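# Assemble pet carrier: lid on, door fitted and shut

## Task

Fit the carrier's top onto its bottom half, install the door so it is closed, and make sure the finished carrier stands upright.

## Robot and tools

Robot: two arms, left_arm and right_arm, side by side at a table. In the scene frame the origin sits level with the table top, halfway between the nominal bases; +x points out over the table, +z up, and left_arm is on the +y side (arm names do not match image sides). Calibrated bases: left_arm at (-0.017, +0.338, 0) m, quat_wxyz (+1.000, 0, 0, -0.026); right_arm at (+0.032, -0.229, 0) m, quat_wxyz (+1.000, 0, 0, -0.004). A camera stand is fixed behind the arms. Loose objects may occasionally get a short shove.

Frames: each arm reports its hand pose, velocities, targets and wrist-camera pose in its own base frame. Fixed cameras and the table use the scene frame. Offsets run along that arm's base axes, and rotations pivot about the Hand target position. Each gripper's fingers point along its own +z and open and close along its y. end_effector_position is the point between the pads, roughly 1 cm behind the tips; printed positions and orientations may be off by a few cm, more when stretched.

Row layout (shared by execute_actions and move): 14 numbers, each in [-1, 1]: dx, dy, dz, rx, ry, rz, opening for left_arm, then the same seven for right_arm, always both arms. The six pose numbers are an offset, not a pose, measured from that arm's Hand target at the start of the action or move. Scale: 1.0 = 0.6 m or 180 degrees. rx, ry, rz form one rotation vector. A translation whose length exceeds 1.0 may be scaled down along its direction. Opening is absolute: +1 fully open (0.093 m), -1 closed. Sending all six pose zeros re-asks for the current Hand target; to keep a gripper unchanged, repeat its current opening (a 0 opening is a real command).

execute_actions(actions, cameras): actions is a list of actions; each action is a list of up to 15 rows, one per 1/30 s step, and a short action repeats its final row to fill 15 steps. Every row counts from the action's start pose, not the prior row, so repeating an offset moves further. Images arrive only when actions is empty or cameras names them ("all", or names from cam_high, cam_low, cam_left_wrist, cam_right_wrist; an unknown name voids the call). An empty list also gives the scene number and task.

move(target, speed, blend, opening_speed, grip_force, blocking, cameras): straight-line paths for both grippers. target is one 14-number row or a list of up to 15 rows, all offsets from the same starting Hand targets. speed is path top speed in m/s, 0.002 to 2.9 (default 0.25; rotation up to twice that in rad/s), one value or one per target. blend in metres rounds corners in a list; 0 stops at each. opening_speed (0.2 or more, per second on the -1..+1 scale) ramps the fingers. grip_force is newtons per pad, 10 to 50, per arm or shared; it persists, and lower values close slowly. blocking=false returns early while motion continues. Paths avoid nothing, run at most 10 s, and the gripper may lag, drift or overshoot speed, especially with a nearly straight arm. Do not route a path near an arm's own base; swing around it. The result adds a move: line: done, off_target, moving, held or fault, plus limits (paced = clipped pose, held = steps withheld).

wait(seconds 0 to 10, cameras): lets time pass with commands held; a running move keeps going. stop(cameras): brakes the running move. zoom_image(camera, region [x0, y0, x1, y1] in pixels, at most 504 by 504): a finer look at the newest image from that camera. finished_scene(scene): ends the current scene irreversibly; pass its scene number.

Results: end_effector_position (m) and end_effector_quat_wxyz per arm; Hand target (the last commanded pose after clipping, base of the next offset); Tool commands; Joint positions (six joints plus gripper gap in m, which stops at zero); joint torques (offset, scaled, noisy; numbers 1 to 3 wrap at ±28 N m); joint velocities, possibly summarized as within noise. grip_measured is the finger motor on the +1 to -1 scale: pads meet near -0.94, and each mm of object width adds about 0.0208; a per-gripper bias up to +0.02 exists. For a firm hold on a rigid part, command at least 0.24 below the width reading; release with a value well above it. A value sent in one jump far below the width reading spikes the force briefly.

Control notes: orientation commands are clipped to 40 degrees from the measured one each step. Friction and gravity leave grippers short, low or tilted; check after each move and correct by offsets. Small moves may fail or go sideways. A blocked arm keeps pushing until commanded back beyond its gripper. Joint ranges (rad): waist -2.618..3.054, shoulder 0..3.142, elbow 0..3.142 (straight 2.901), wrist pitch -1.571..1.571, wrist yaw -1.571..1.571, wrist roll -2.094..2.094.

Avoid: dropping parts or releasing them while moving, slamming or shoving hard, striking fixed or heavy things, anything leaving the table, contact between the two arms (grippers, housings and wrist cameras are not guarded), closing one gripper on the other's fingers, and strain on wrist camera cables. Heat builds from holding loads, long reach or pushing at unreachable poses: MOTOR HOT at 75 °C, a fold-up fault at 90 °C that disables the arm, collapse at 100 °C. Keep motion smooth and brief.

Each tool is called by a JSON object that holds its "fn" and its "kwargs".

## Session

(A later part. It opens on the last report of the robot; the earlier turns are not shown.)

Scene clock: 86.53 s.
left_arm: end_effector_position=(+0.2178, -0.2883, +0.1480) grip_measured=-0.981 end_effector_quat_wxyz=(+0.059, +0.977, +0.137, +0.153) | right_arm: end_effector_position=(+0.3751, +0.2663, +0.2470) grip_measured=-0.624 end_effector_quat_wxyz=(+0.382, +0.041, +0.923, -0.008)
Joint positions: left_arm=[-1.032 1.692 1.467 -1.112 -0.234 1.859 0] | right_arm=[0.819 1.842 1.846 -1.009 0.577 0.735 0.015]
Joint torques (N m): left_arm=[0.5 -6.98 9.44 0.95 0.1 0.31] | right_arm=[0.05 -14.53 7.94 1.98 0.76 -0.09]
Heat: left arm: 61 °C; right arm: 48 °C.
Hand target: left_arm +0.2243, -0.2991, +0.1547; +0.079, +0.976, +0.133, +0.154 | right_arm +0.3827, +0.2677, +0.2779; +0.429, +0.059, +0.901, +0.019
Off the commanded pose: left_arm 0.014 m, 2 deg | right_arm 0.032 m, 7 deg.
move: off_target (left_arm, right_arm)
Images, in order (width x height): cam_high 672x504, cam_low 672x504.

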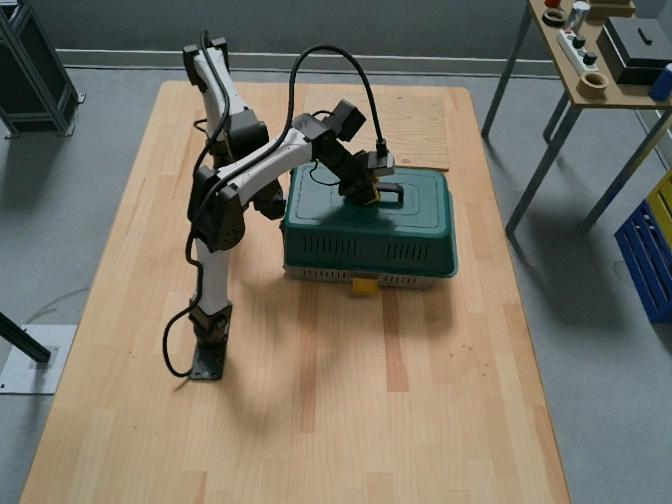

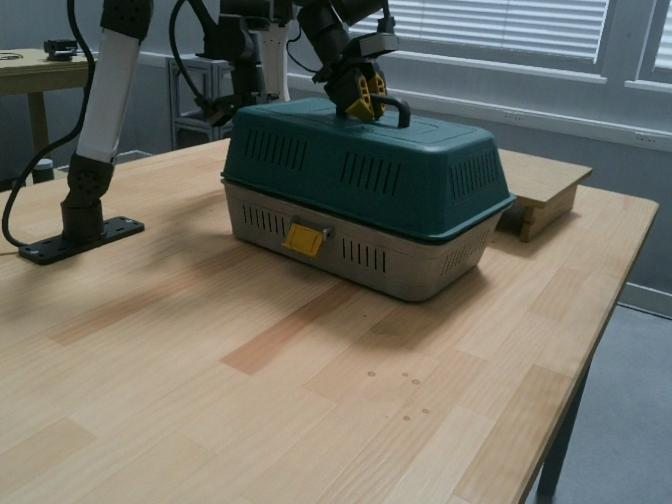

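{"fn": "move", "kwargs": {"target": [0,0,0,0,0,0,-1,-0.003,0,-0.025,0,0.012,0,-1], "speed": 0.04, "cameras": ["cam_high","cam_low"]}}

{"fn": "zoom_image", "kwargs": {"camera": "cam_low", "region": [205, 140, 365, 260]}}

{"fn": "zoom_image", "kwargs": {"camera": "cam_low", "region": [360, 160, 520, 300]}}

{"fn": "zoom_image", "kwargs": {"camera": "cam_high", "region": [250, 130, 490, 310]}}

Scene clock: 90.60 s.
left_arm: end_effector_position=(+0.2178, -0.2883, +0.1480) grip_measured=-0.981 end_effector_quat_wxyz=(+0.059, +0.977, +0.137, +0.153) | right_arm: end_effector_position=(+0.3762, +0.2669, +0.2456) grip_measured=-0.624 end_effector_quat_wxyz=(+0.385, +0.042, +0.922, -0.006)
Joint positions: left_arm=[-1.032 1.692 1.467 -1.112 -0.234 1.859 0] | right_arm=[0.819 1.839 1.832 -0.991 0.58 0.735 0.015]
Joint torques (N m): left_arm=[0.58 -6.97 9.43 1.02 0.1 0.3] | right_arm=[-0.4 -13.44 6.8 1.84 0.49 0.03]
Heat: left arm: 62 °C; right arm: 49 °C.
Hand target: left_arm +0.2243, -0.2991, +0.1547; +0.079, +0.976, +0.133, +0.154 | right_arm +0.3809, +0.2678, +0.2631; +0.412, +0.060, +0.909, +0.018
Off the commanded pose: left_arm 0.014 m, 2 deg | right_arm 0.018 m, 5 deg.
move: off_target (left_arm, right_arm)
Images, in order (width x height): cam_high 672x504, cam_low 672x504.

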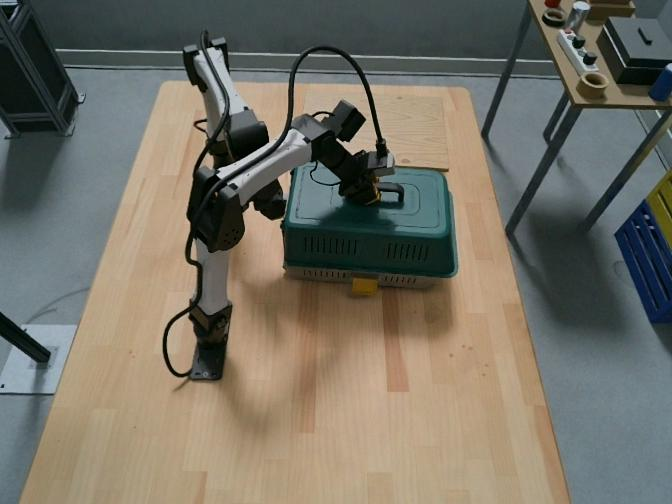

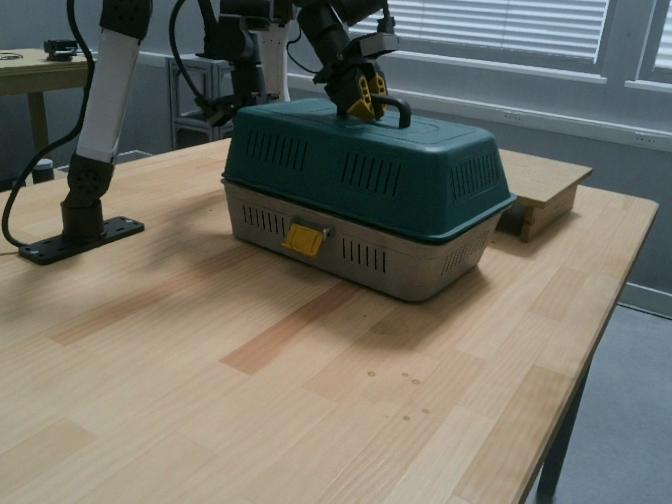

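Scaled by 3.150 from the camera's 672x504 image, which has a finer 960x720 frame.

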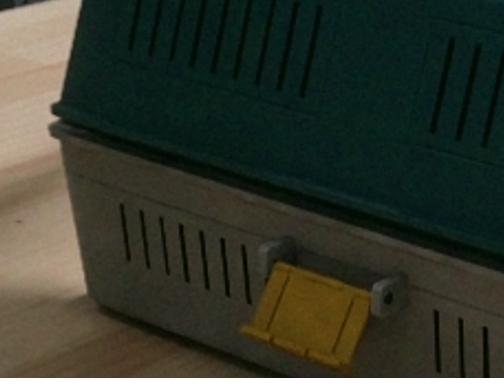

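Scaled by 3.150 from the camera's 672x504 image, which has a finer 960x720 frame.

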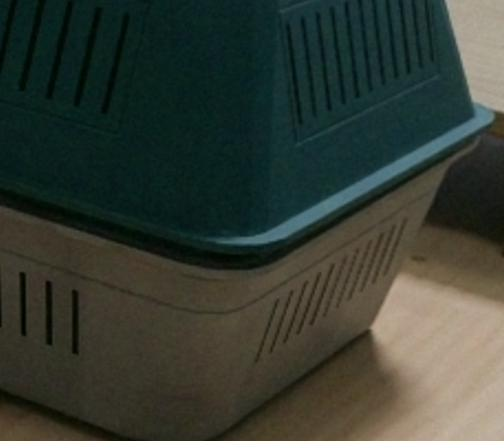

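Scaled by 2.100 from the camera's 672x504 image, which has a finer 960x720 frame.

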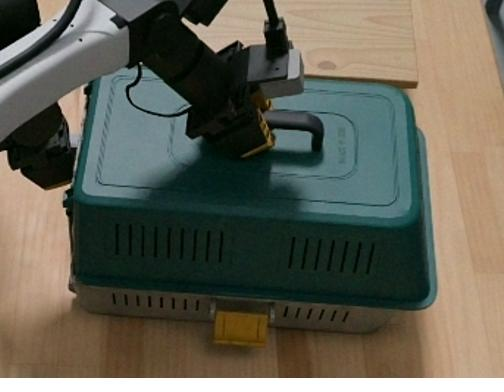

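{"fn": "move", "kwargs": {"target": [[0,0,0,0,0,0,-1,-0.009,-0.006,0.018,0,0.0,0,-1],[0,0,0,0,0,0,-1,-0.009,-0.006,-0.015,0,0.0,0,-1]], "speed": 0.04, "cameras": ["cam_high","cam_low"]}}

{"fn": "zoom_image", "kwargs": {"camera": "cam_low", "region": [205, 140, 365, 260]}}

{"fn": "zoom_image", "kwargs": {"camera": "cam_low", "region": [360, 160, 520, 300]}}

{"fn": "zoom_image", "kwargs": {"camera": "cam_high", "region": [250, 130, 490, 310]}}

Scene clock: 95.93 s.
left_arm: end_effector_position=(+0.2178, -0.2883, +0.1480) grip_measured=-0.981 end_effector_quat_wxyz=(+0.059, +0.977, +0.137, +0.153) | right_arm: end_effector_position=(+0.3756, +0.2651, +0.2452) grip_measured=-0.624 end_effector_quat_wxyz=(+0.400, +0.045, +0.915, +0.002)
Joint positions: left_arm=[-1.032 1.692 1.467 -1.112 -0.234 1.859 0] | right_arm=[0.82 1.802 1.761 -0.921 0.592 0.728 0.015]
Joint torques (N m): left_arm=[0.68 -6.83 9.42 0.99 0.03 0.34] | right_arm=[-0.21 -12.62 6.27 1.65 0.39 0.12]
Heat: left arm: 62 °C; right arm: 48 °C.
Hand target: left_arm +0.2243, -0.2991, +0.1547; +0.079, +0.976, +0.133, +0.154 | right_arm +0.3755, +0.2643, +0.2540; +0.412, +0.060, +0.909, +0.018
Off the commanded pose: left_arm 0.014 m, 2 deg | right_arm 0.009 m, 3 deg.
move: off_target (left_arm, right_arm)
Images, in order (width x height): cam_high 672x504, cam_low 672x504.

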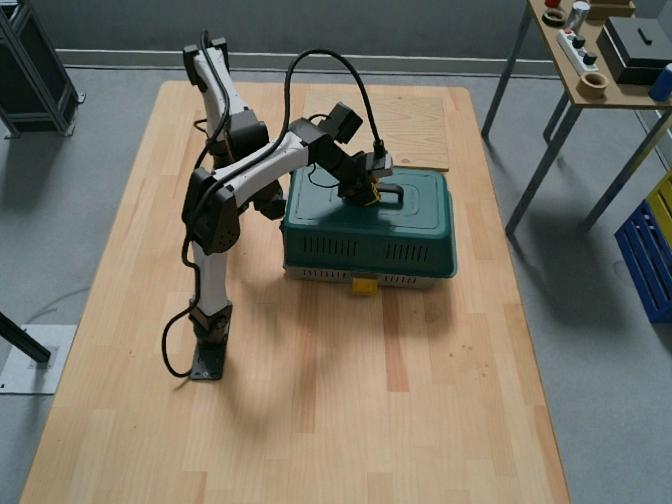

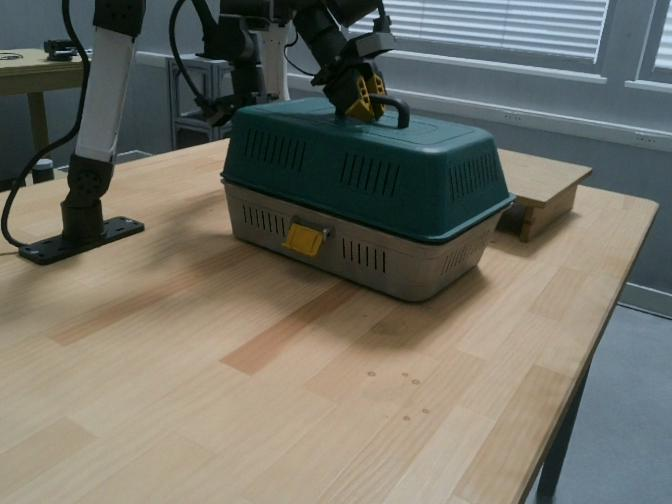

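Scaled by 3.150 from the camera's 672x504 image, which has a finer 960x720 frame.

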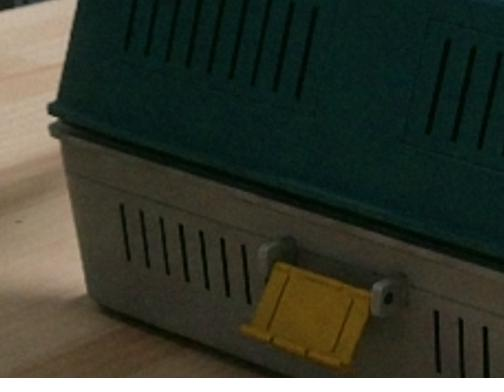

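Scaled by 3.150 from the camera's 672x504 image, which has a finer 960x720 frame.

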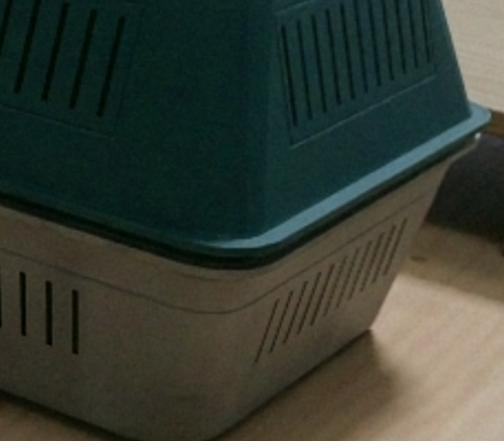

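Scaled by 2.100 from the camera's 672x504 image, which has a finer 960x720 frame.

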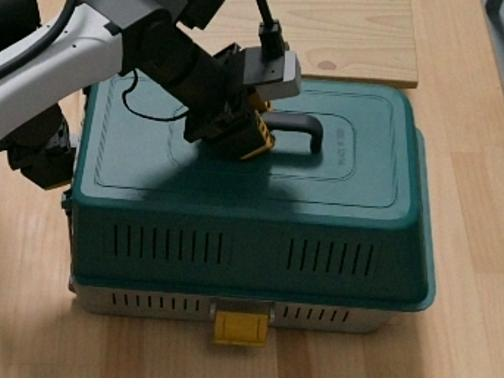

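{"fn": "move", "kwargs": {"target": [[0,0,0,0,0,0,-1,-0.012,0,0.03,0,0.0,0,-1],[0,0,0,0,0,0,-1,-0.014,0,-0.01,0,0.006,0,-1]], "speed": 0.04, "cameras": ["cam_high","cam_low"]}}

{"fn": "zoom_image", "kwargs": {"camera": "cam_low", "region": [205, 140, 365, 260]}}

{"fn": "zoom_image", "kwargs": {"camera": "cam_low", "region": [360, 160, 520, 300]}}

{"fn": "zoom_image", "kwargs": {"camera": "cam_high", "region": [250, 130, 490, 310]}}

Scene clock: 104.40 s.
left_arm: end_effector_position=(+0.2174, -0.2886, +0.1478) grip_measured=-0.981 end_effector_quat_wxyz=(+0.060, +0.977, +0.136, +0.151) | right_arm: end_effector_position=(+0.3673, +0.2601, +0.2400) grip_measured=-0.624 end_effector_quat_wxyz=(+0.392, +0.042, +0.919, -0.011)
Joint positions: left_arm=[-1.032 1.692 1.467 -1.112 -0.231 1.86 0] | right_arm=[0.83 1.787 1.737 -0.947 0.602 0.739 0.015]
Joint torques (N m): left_arm=[0.65 -6.91 9.33 0.98 0.02 0.28] | right_arm=[0.06 -12.22 6.26 1.72 0.25 0.24]
Heat: left arm: 63 °C; right arm: 48 °C.
Hand target: left_arm +0.2243, -0.2991, +0.1548; +0.079, +0.976, +0.133, +0.154 | right_arm +0.3670, +0.2642, +0.2481; +0.404, +0.060, +0.913, +0.018
Off the commanded pose: left_arm 0.014 m, 2 deg | right_arm 0.009 m, 4 deg.
move: off_target (left_arm, right_arm)
Images, in order (width x height): cam_high 672x504, cam_low 672x504.

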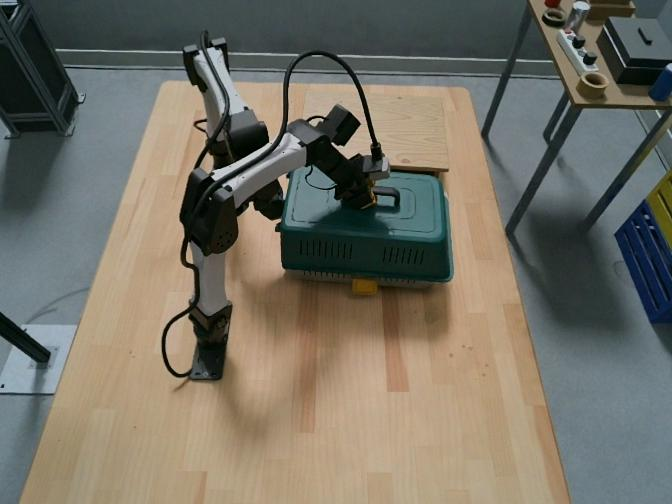

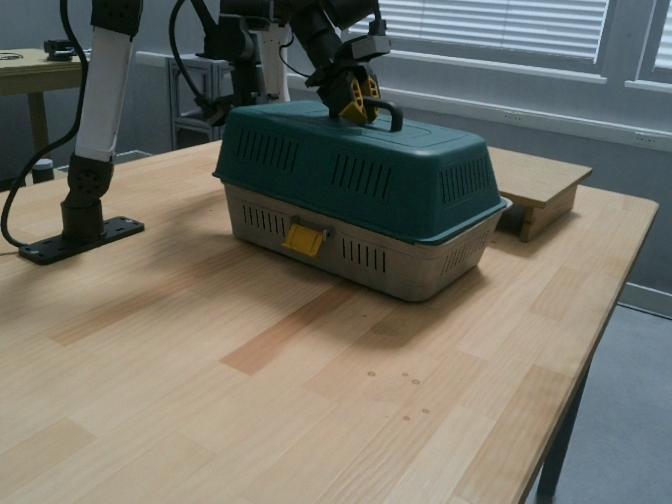

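Scaled by 3.150 from the camera's 672x504 image, which has a finer 960x720 frame.

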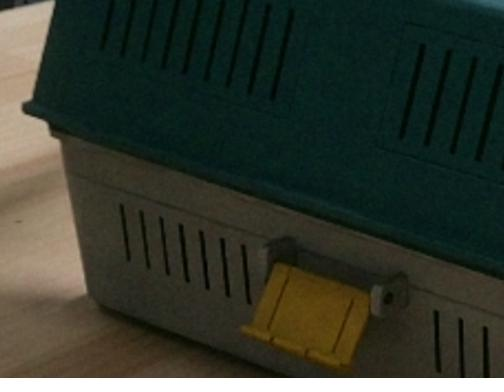

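Scaled by 3.150 from the camera's 672x504 image, which has a finer 960x720 frame.

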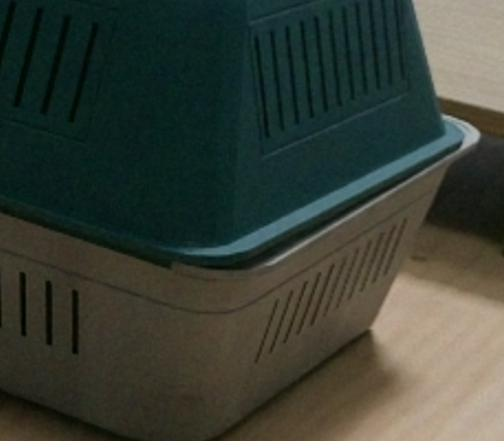

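Scaled by 2.100 from the camera's 672x504 image, which has a finer 960x720 frame.

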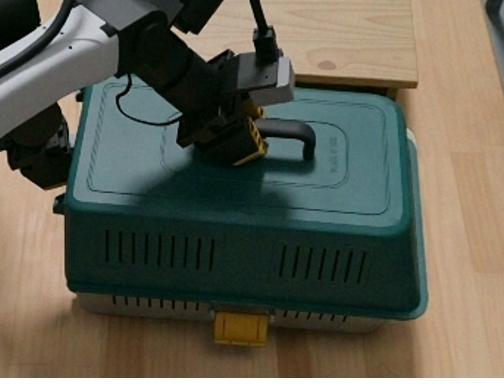

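{"fn": "move", "kwargs": {"target": [0,0,0,0,0,0,-1,0.015,0.008,0.07,0,-0.01,0.0,-1], "speed": 0.05, "cameras": ["cam_high","cam_low","cam_left_wrist"]}}

{"fn": "zoom_image", "kwargs": {"camera": "cam_low", "region": [200, 60, 530, 310]}}

{"fn": "zoom_image", "kwargs": {"camera": "cam_high", "region": [250, 130, 490, 310]}}

{"fn": "zoom_image", "kwargs": {"camera": "cam_high", "region": [265, 150, 325, 290]}}

Scene clock: 108.93 s.
left_arm: end_effector_position=(+0.2172, -0.2887, +0.1478) grip_measured=-0.981 end_effector_quat_wxyz=(+0.060, +0.977, +0.136, +0.150) | right_arm: end_effector_position=(+0.3672, +0.2641, +0.2609) grip_measured=-0.624 end_effector_quat_wxyz=(+0.382, +0.039, +0.923, -0.007)
Joint positions: left_arm=[-1.032 1.692 1.467 -1.112 -0.229 1.861 0] | right_arm=[0.829 1.828 1.886 -1.067 0.581 0.741 0.015]
Joint torques (N m): left_arm=[0.55 -6.9 9.52 0.98 0.02 0.29] | right_arm=[-0.01 -11.07 12.6 1.6 0.66 0.03]
Heat: left arm: 63 °C; right arm: 48 °C.
Hand target: left_arm +0.2243, -0.2991, +0.1547; +0.079, +0.976, +0.133, +0.154 | right_arm +0.3761, +0.2690, +0.2900; +0.418, +0.060, +0.906, +0.018
Off the commanded pose: left_arm 0.014 m, 2 deg | right_arm 0.031 m, 6 deg.
move: off_target (left_arm, right_arm)
Images, in order (width x height): cam_high 672x504, cam_low 672x504, cam_left_wrist 672x504.

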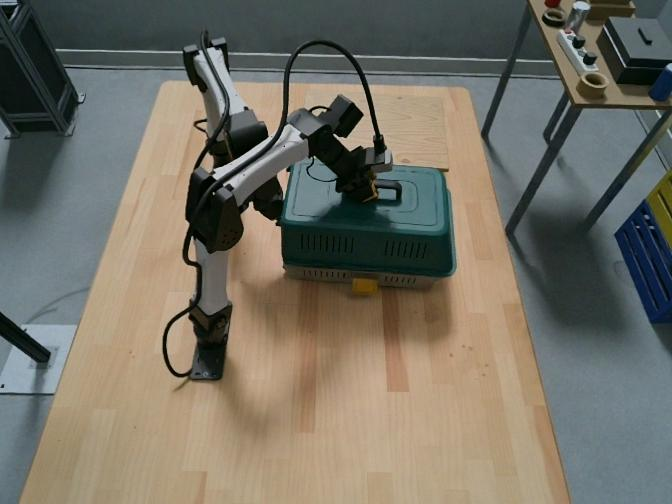

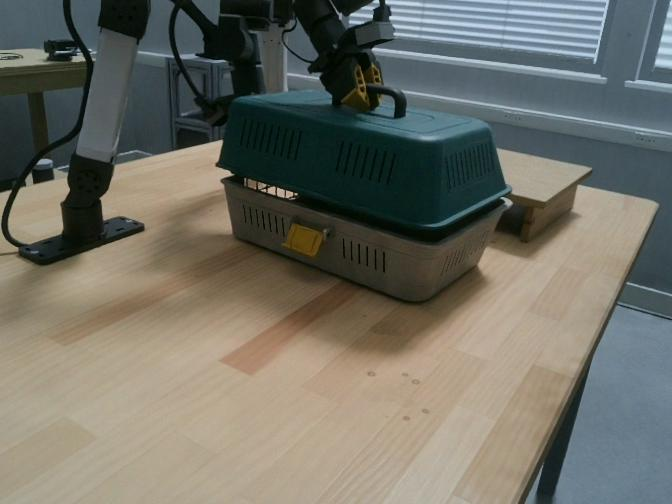

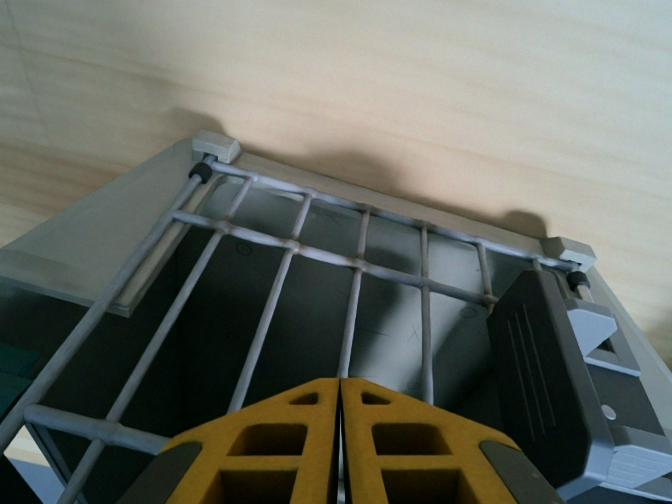

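Scaled by 1.527 from the camera's 672x504 image, which has a finer 960x720 frame.

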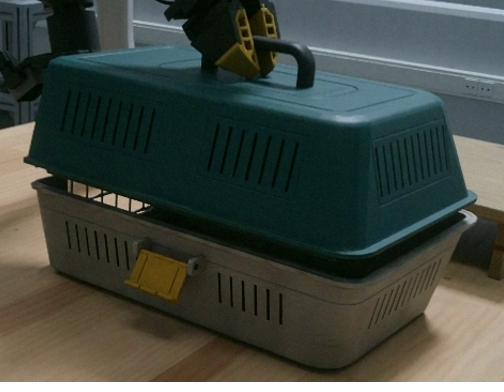

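Scaled by 2.100 from the camera's 672x504 image, which has a finer 960x720 frame.

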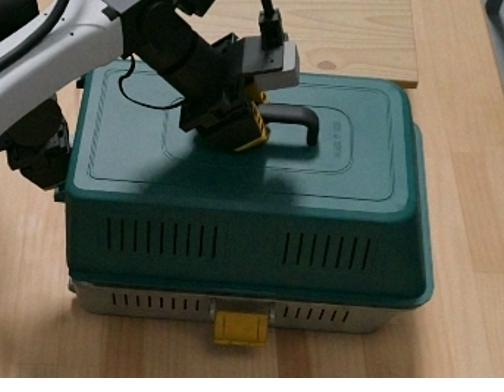

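Scaled by 3.600 from the camera's 672x504 image, which has a finer 960x720 frame.

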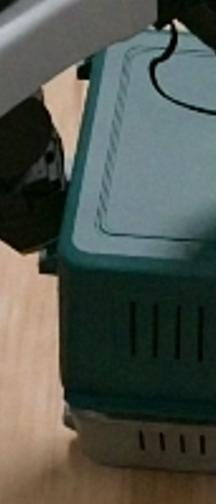

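{"fn": "move", "kwargs": {"target": [[0,0,0,0,0,0,-1,0.011,0.002,0.003,0,0,0.0,-1],[0,0,0,0,0,0,-1,0.011,0.001,-0.03,0,0,0.0,-1]], "speed": 0.04, "cameras": ["cam_high","cam_low"]}}

{"fn": "zoom_image", "kwargs": {"camera": "cam_low", "region": [205, 140, 365, 260]}}

{"fn": "zoom_image", "kwargs": {"camera": "cam_low", "region": [360, 160, 520, 300]}}

{"fn": "zoom_image", "kwargs": {"camera": "cam_high", "region": [250, 130, 490, 310]}}

{"fn": "zoom_image", "kwargs": {"camera": "cam_high", "region": [265, 150, 325, 290]}}

Scene clock: 117.20 s.
left_arm: end_effector_position=(+0.2172, -0.2887, +0.1478) grip_measured=-0.981 end_effector_quat_wxyz=(+0.060, +0.977, +0.136, +0.150) | right_arm: end_effector_position=(+0.3727, +0.2695, +0.2468) grip_measured=-0.624 end_effector_quat_wxyz=(+0.378, +0.038, +0.925, -0.008)
Joint positions: left_arm=[-1.032 1.692 1.467 -1.112 -0.229 1.861 0] | right_arm=[0.826 1.851 1.862 -1.027 0.574 0.741 0.015]
Joint torques (N m): left_arm=[0.81 -7.02 9.42 0.97 0.04 0.29] | right_arm=[-0.79 -13.71 7.8 1.95 0.64 -0.07]
Heat: left arm: 64 °C; right arm: 48 °C.
Hand target: left_arm +0.2243, -0.2991, +0.1547; +0.079, +0.976, +0.133, +0.154 | right_arm +0.3826, +0.2696, +0.2720; +0.418, +0.060, +0.906, +0.018
Off the commanded pose: left_arm 0.014 m, 2 deg | right_arm 0.027 m, 6 deg.
move: off_target (left_arm, right_arm)
Images, in order (width x height): cam_high 672x504, cam_low 672x504.

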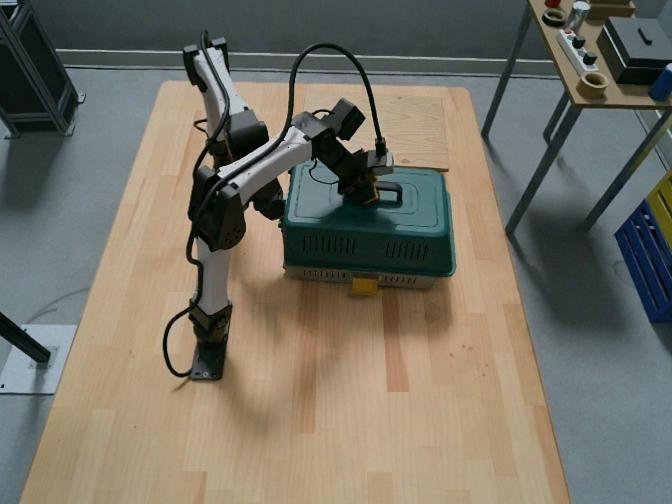

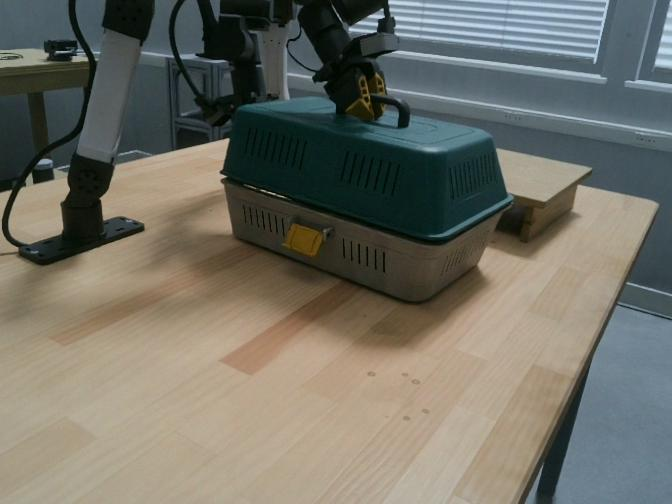

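Scaled by 3.150 from the camera's 672x504 image, which has a finer 960x720 frame.

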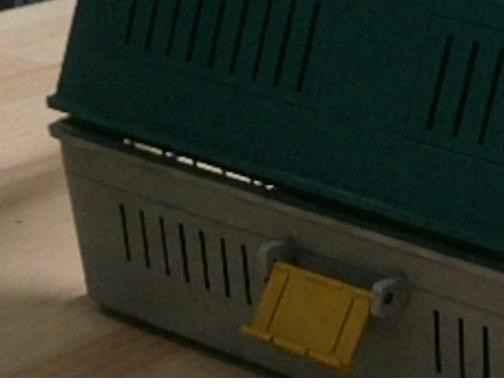

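Scaled by 3.150 from the camera's 672x504 image, which has a finer 960x720 frame.

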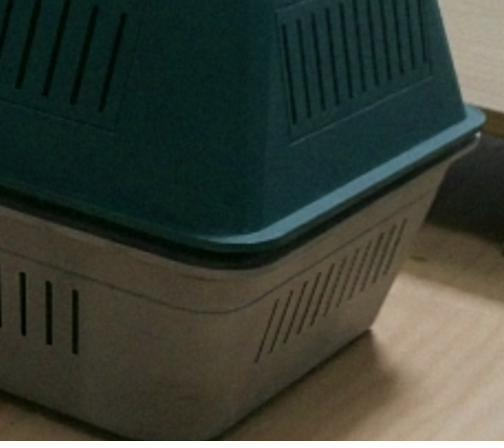

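Scaled by 2.100 from the camera's 672x504 image, which has a finer 960x720 frame.

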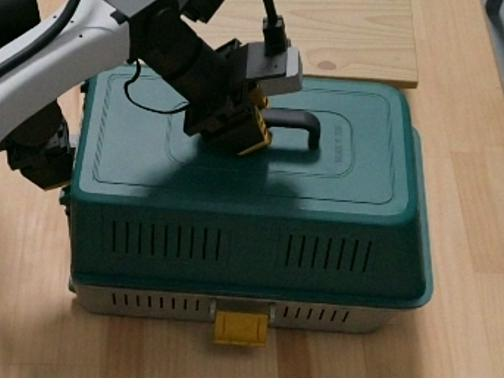

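Scaled by 3.600 from the camera's 672x504 image, which has a finer 960x720 frame.

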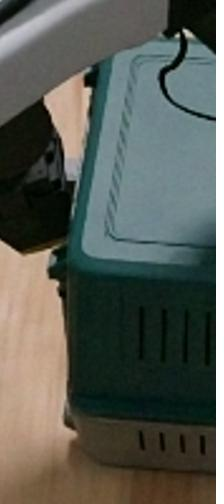

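{"fn": "move", "kwargs": {"target": [0,0,0,0,0,0,-1,-0.002,-0.007,-0.025,0,-0.008,0.0,-1], "speed": 0.03, "cameras": ["cam_high","cam_low"]}}

{"fn": "zoom_image", "kwargs": {"camera": "cam_low", "region": [205, 140, 365, 260]}}

{"fn": "zoom_image", "kwargs": {"camera": "cam_low", "region": [360, 160, 520, 300]}}

{"fn": "zoom_image", "kwargs": {"camera": "cam_high", "region": [265, 150, 325, 290]}}

{"fn": "zoom_image", "kwargs": {"camera": "cam_high", "region": [390, 160, 470, 300]}}

Scene clock: 123.33 s.
left_arm: end_effector_position=(+0.2172, -0.2887, +0.1478) grip_measured=-0.981 end_effector_quat_wxyz=(+0.060, +0.977, +0.136, +0.150) | right_arm: end_effector_position=(+0.3762, +0.2680, +0.2408) grip_measured=-0.624 end_effector_quat_wxyz=(+0.404, +0.042, +0.914, +0.002)
Joint positions: left_arm=[-1.032 1.692 1.467 -1.112 -0.229 1.861 0] | right_arm=[0.826 1.802 1.737 -0.889 0.599 0.722 0.015]
Joint torques (N m): left_arm=[0.65 -6.93 9.32 0.99 0.03 0.28] | right_arm=[-0.88 -13.09 6.76 1.86 0.53 -0.02]
Heat: left arm: 64 °C; right arm: 48 °C.
Hand target: left_arm +0.2243, -0.2991, +0.1547; +0.079, +0.976, +0.133, +0.154 | right_arm +0.3814, +0.2654, +0.2570; +0.429, +0.059, +0.901, +0.019
Off the commanded pose: left_arm 0.014 m, 2 deg | right_arm 0.017 m, 4 deg.
move: off_target (left_arm, right_arm)
Images, in order (width x height): cam_high 672x504, cam_low 672x504.

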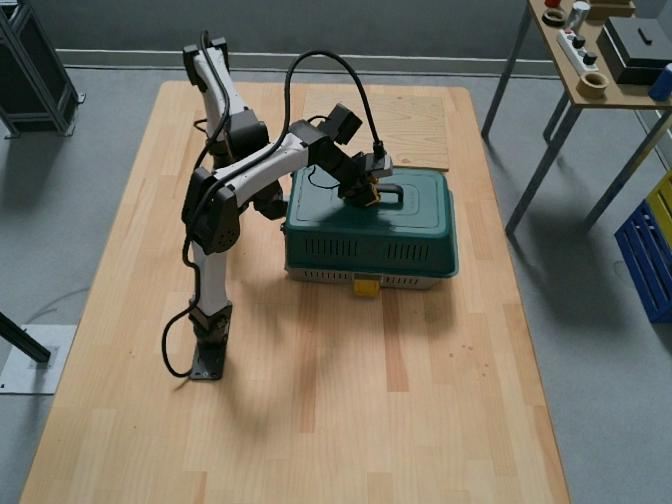

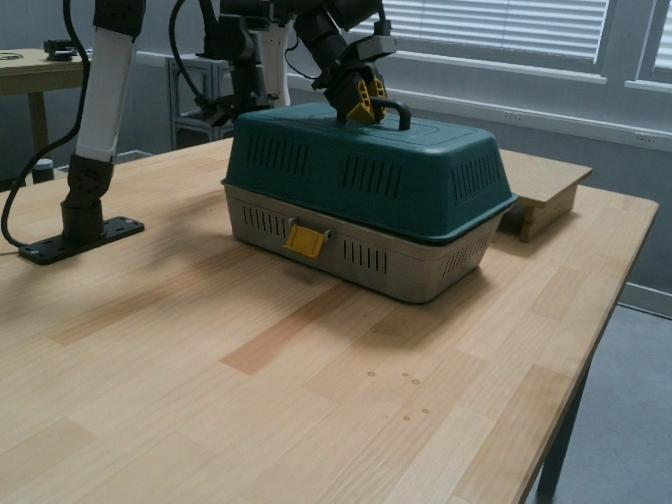

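Scaled by 3.150 from the camera's 672x504 image, which has a finer 960x720 frame.

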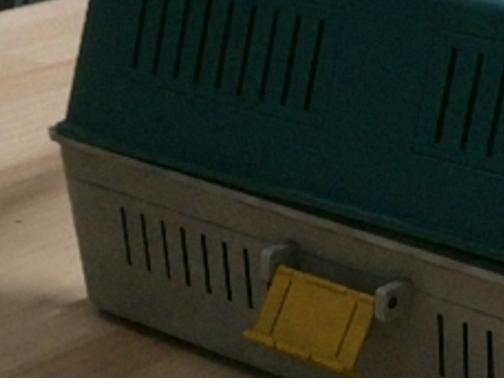

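Scaled by 3.150 from the camera's 672x504 image, which has a finer 960x720 frame.

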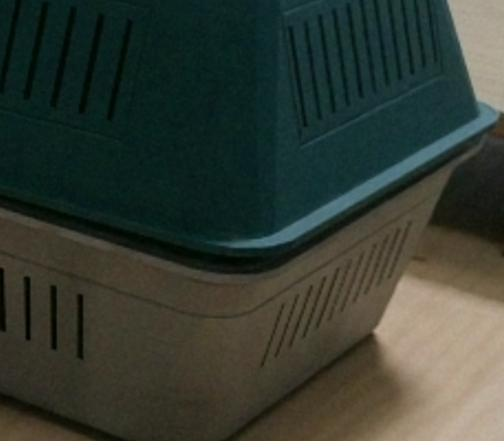

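Scaled by 3.600 from the camera's 672x504 image, which has a finer 960x720 frame.

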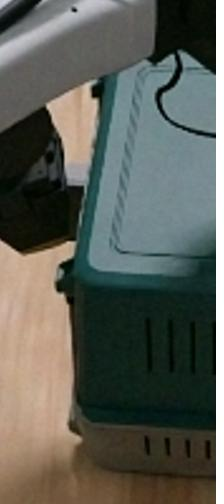

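Scaled by 3.600 from the camera's 672x504 image, which has a finer 960x720 frame.

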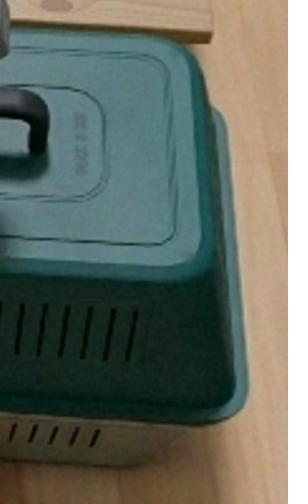

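{"fn": "move", "kwargs": {"target": [0,0,0,0,0,0,-1,-0.012,-0.006,0.0,0,0.03,0.0,-1], "speed": 0.03, "cameras": ["cam_high","cam_low"]}}

{"fn": "zoom_image", "kwargs": {"camera": "cam_low", "region": [205, 140, 365, 260]}}

{"fn": "zoom_image", "kwargs": {"camera": "cam_low", "region": [360, 160, 520, 300]}}

{"fn": "zoom_image", "kwargs": {"camera": "cam_high", "region": [265, 150, 325, 290]}}

Scene clock: 128.47 s.
left_arm: end_effector_position=(+0.2170, -0.2888, +0.1477) grip_measured=-0.981 end_effector_quat_wxyz=(+0.060, +0.978, +0.135, +0.150) | right_arm: end_effector_position=(+0.3686, +0.2638, +0.2376) grip_measured=-0.624 end_effector_quat_wxyz=(+0.370, +0.041, +0.928, +0.005)
Joint positions: left_arm=[-1.032 1.692 1.467 -1.112 -0.228 1.861 0] | right_arm=[0.814 1.807 1.776 -0.978 0.541 0.743 0.015]
Joint torques (N m): left_arm=[0.57 -7.05 9.43 0.97 0.03 0.3] | right_arm=[-0.99 -10.55 12.26 1.22 0.47 0.11]
Heat: left arm: 64 °C; right arm: 48 °C.
Hand target: left_arm +0.2243, -0.2991, +0.1547; +0.079, +0.976, +0.133, +0.154 | right_arm +0.3743, +0.2617, +0.2569; +0.386, +0.060, +0.920, +0.016
Off the commanded pose: left_arm 0.014 m, 2 deg | right_arm 0.020 m, 3 deg.
move: off_target (left_arm, right_arm)
Images, in order (width x height): cam_high 672x504, cam_low 672x504.

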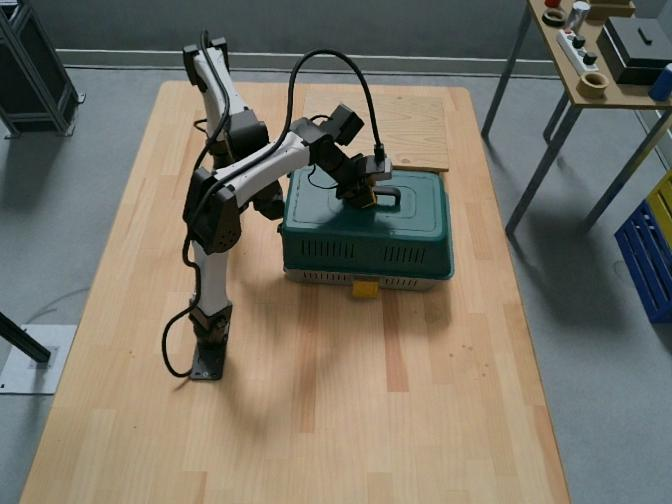

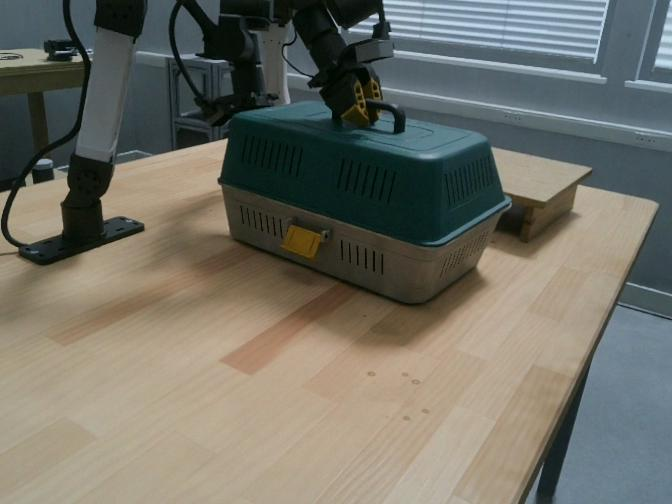

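Scaled by 3.150 from the camera's 672x504 image, which has a finer 960x720 frame.

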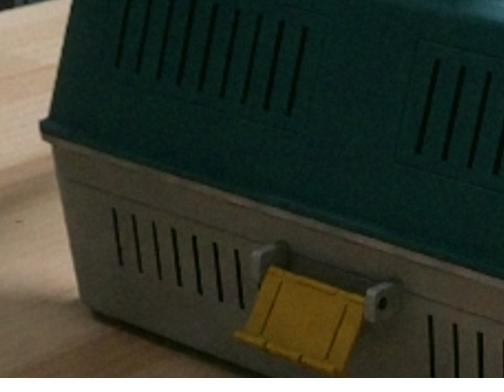

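Scaled by 3.150 from the camera's 672x504 image, which has a finer 960x720 frame.

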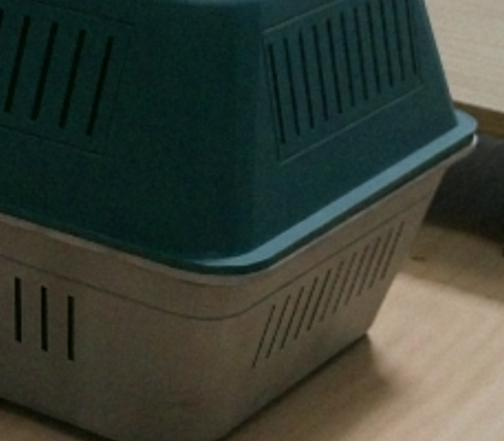

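Scaled by 3.600 from the camera's 672x504 image, which has a finer 960x720 frame.

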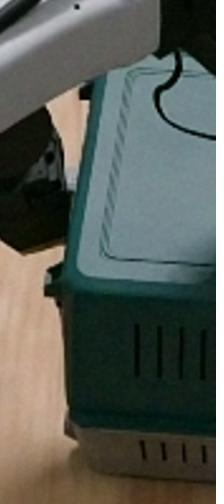

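{"fn": "move", "kwargs": {"target": [0,0,0,0,0,0,-1,0.0,0.005,-0.028,0,0.0,0.0,-1], "speed": 0.03, "cameras": ["cam_high","cam_low"]}}

{"fn": "zoom_image", "kwargs": {"camera": "cam_low", "region": [205, 140, 365, 260]}}

{"fn": "zoom_image", "kwargs": {"camera": "cam_low", "region": [360, 160, 520, 300]}}

{"fn": "zoom_image", "kwargs": {"camera": "cam_high", "region": [265, 150, 325, 290]}}

{"fn": "zoom_image", "kwargs": {"camera": "cam_high", "region": [390, 160, 470, 300]}}

Scene clock: 131.97 s.
left_arm: end_effector_position=(+0.2170, -0.2888, +0.1477) grip_measured=-0.981 end_effector_quat_wxyz=(+0.060, +0.978, +0.135, +0.150) | right_arm: end_effector_position=(+0.3690, +0.2648, +0.2359) grip_measured=-0.624 end_effector_quat_wxyz=(+0.372, +0.042, +0.927, +0.005)
Joint positions: left_arm=[-1.032 1.692 1.467 -1.112 -0.228 1.861 0] | right_arm=[0.816 1.807 1.767 -0.966 0.544 0.744 0.015]
Joint torques (N m): left_arm=[0.54 -7.01 9.28 0.99 0 0.27] | right_arm=[-0.61 -10.74 6.68 1.69 0.46 0.16]
Heat: left arm: 64 °C; right arm: 49 °C.
Hand target: left_arm +0.2243, -0.2991, +0.1547; +0.079, +0.976, +0.133, +0.154 | right_arm +0.3742, +0.2649, +0.2402; +0.386, +0.060, +0.920, +0.016
Off the commanded pose: left_arm 0.014 m, 2 deg | right_arm 0.007 m, 3 deg.
move: off_target (left_arm, right_arm)
Images, in order (width x height): cam_high 672x504, cam_low 672x504.

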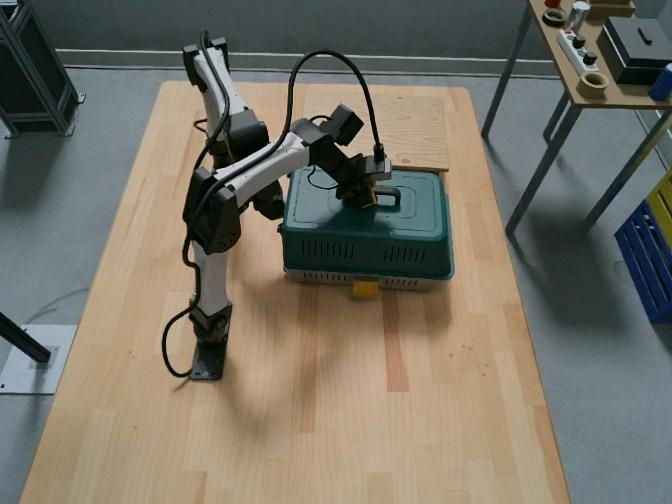

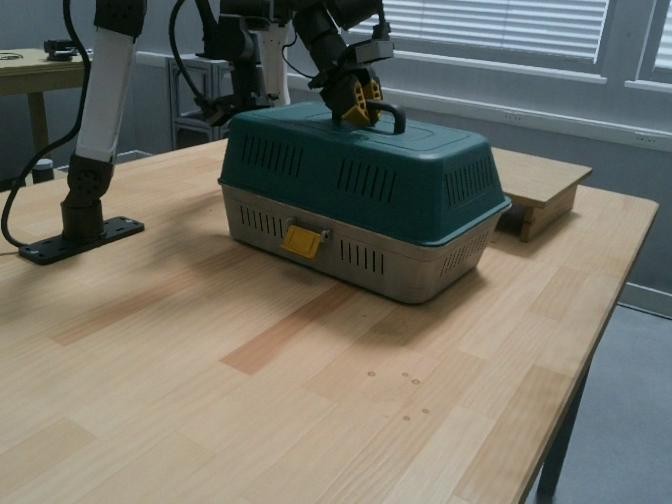

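Scaled by 3.150 from the camera's 672x504 image, which has a finer 960x720 frame.

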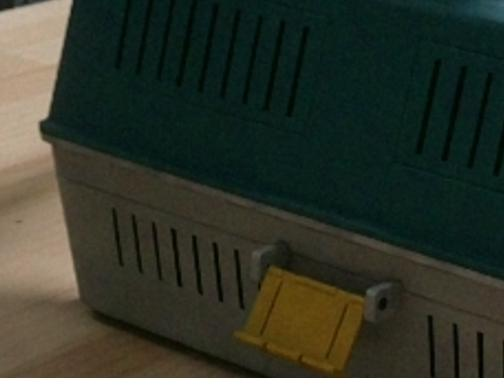

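Scaled by 3.150 from the camera's 672x504 image, which has a finer 960x720 frame.

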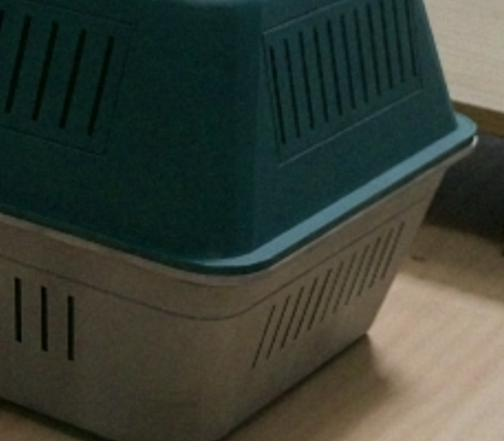

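Scaled by 3.600 from the camera's 672x504 image, which has a finer 960x720 frame.

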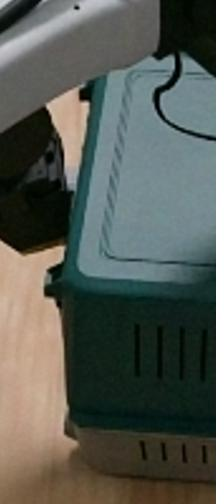

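Scaled by 3.600 from the camera's 672x504 image, which has a finer 960x720 frame.

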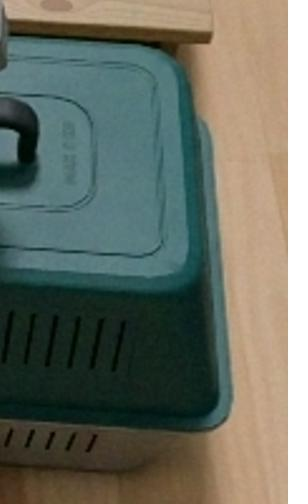

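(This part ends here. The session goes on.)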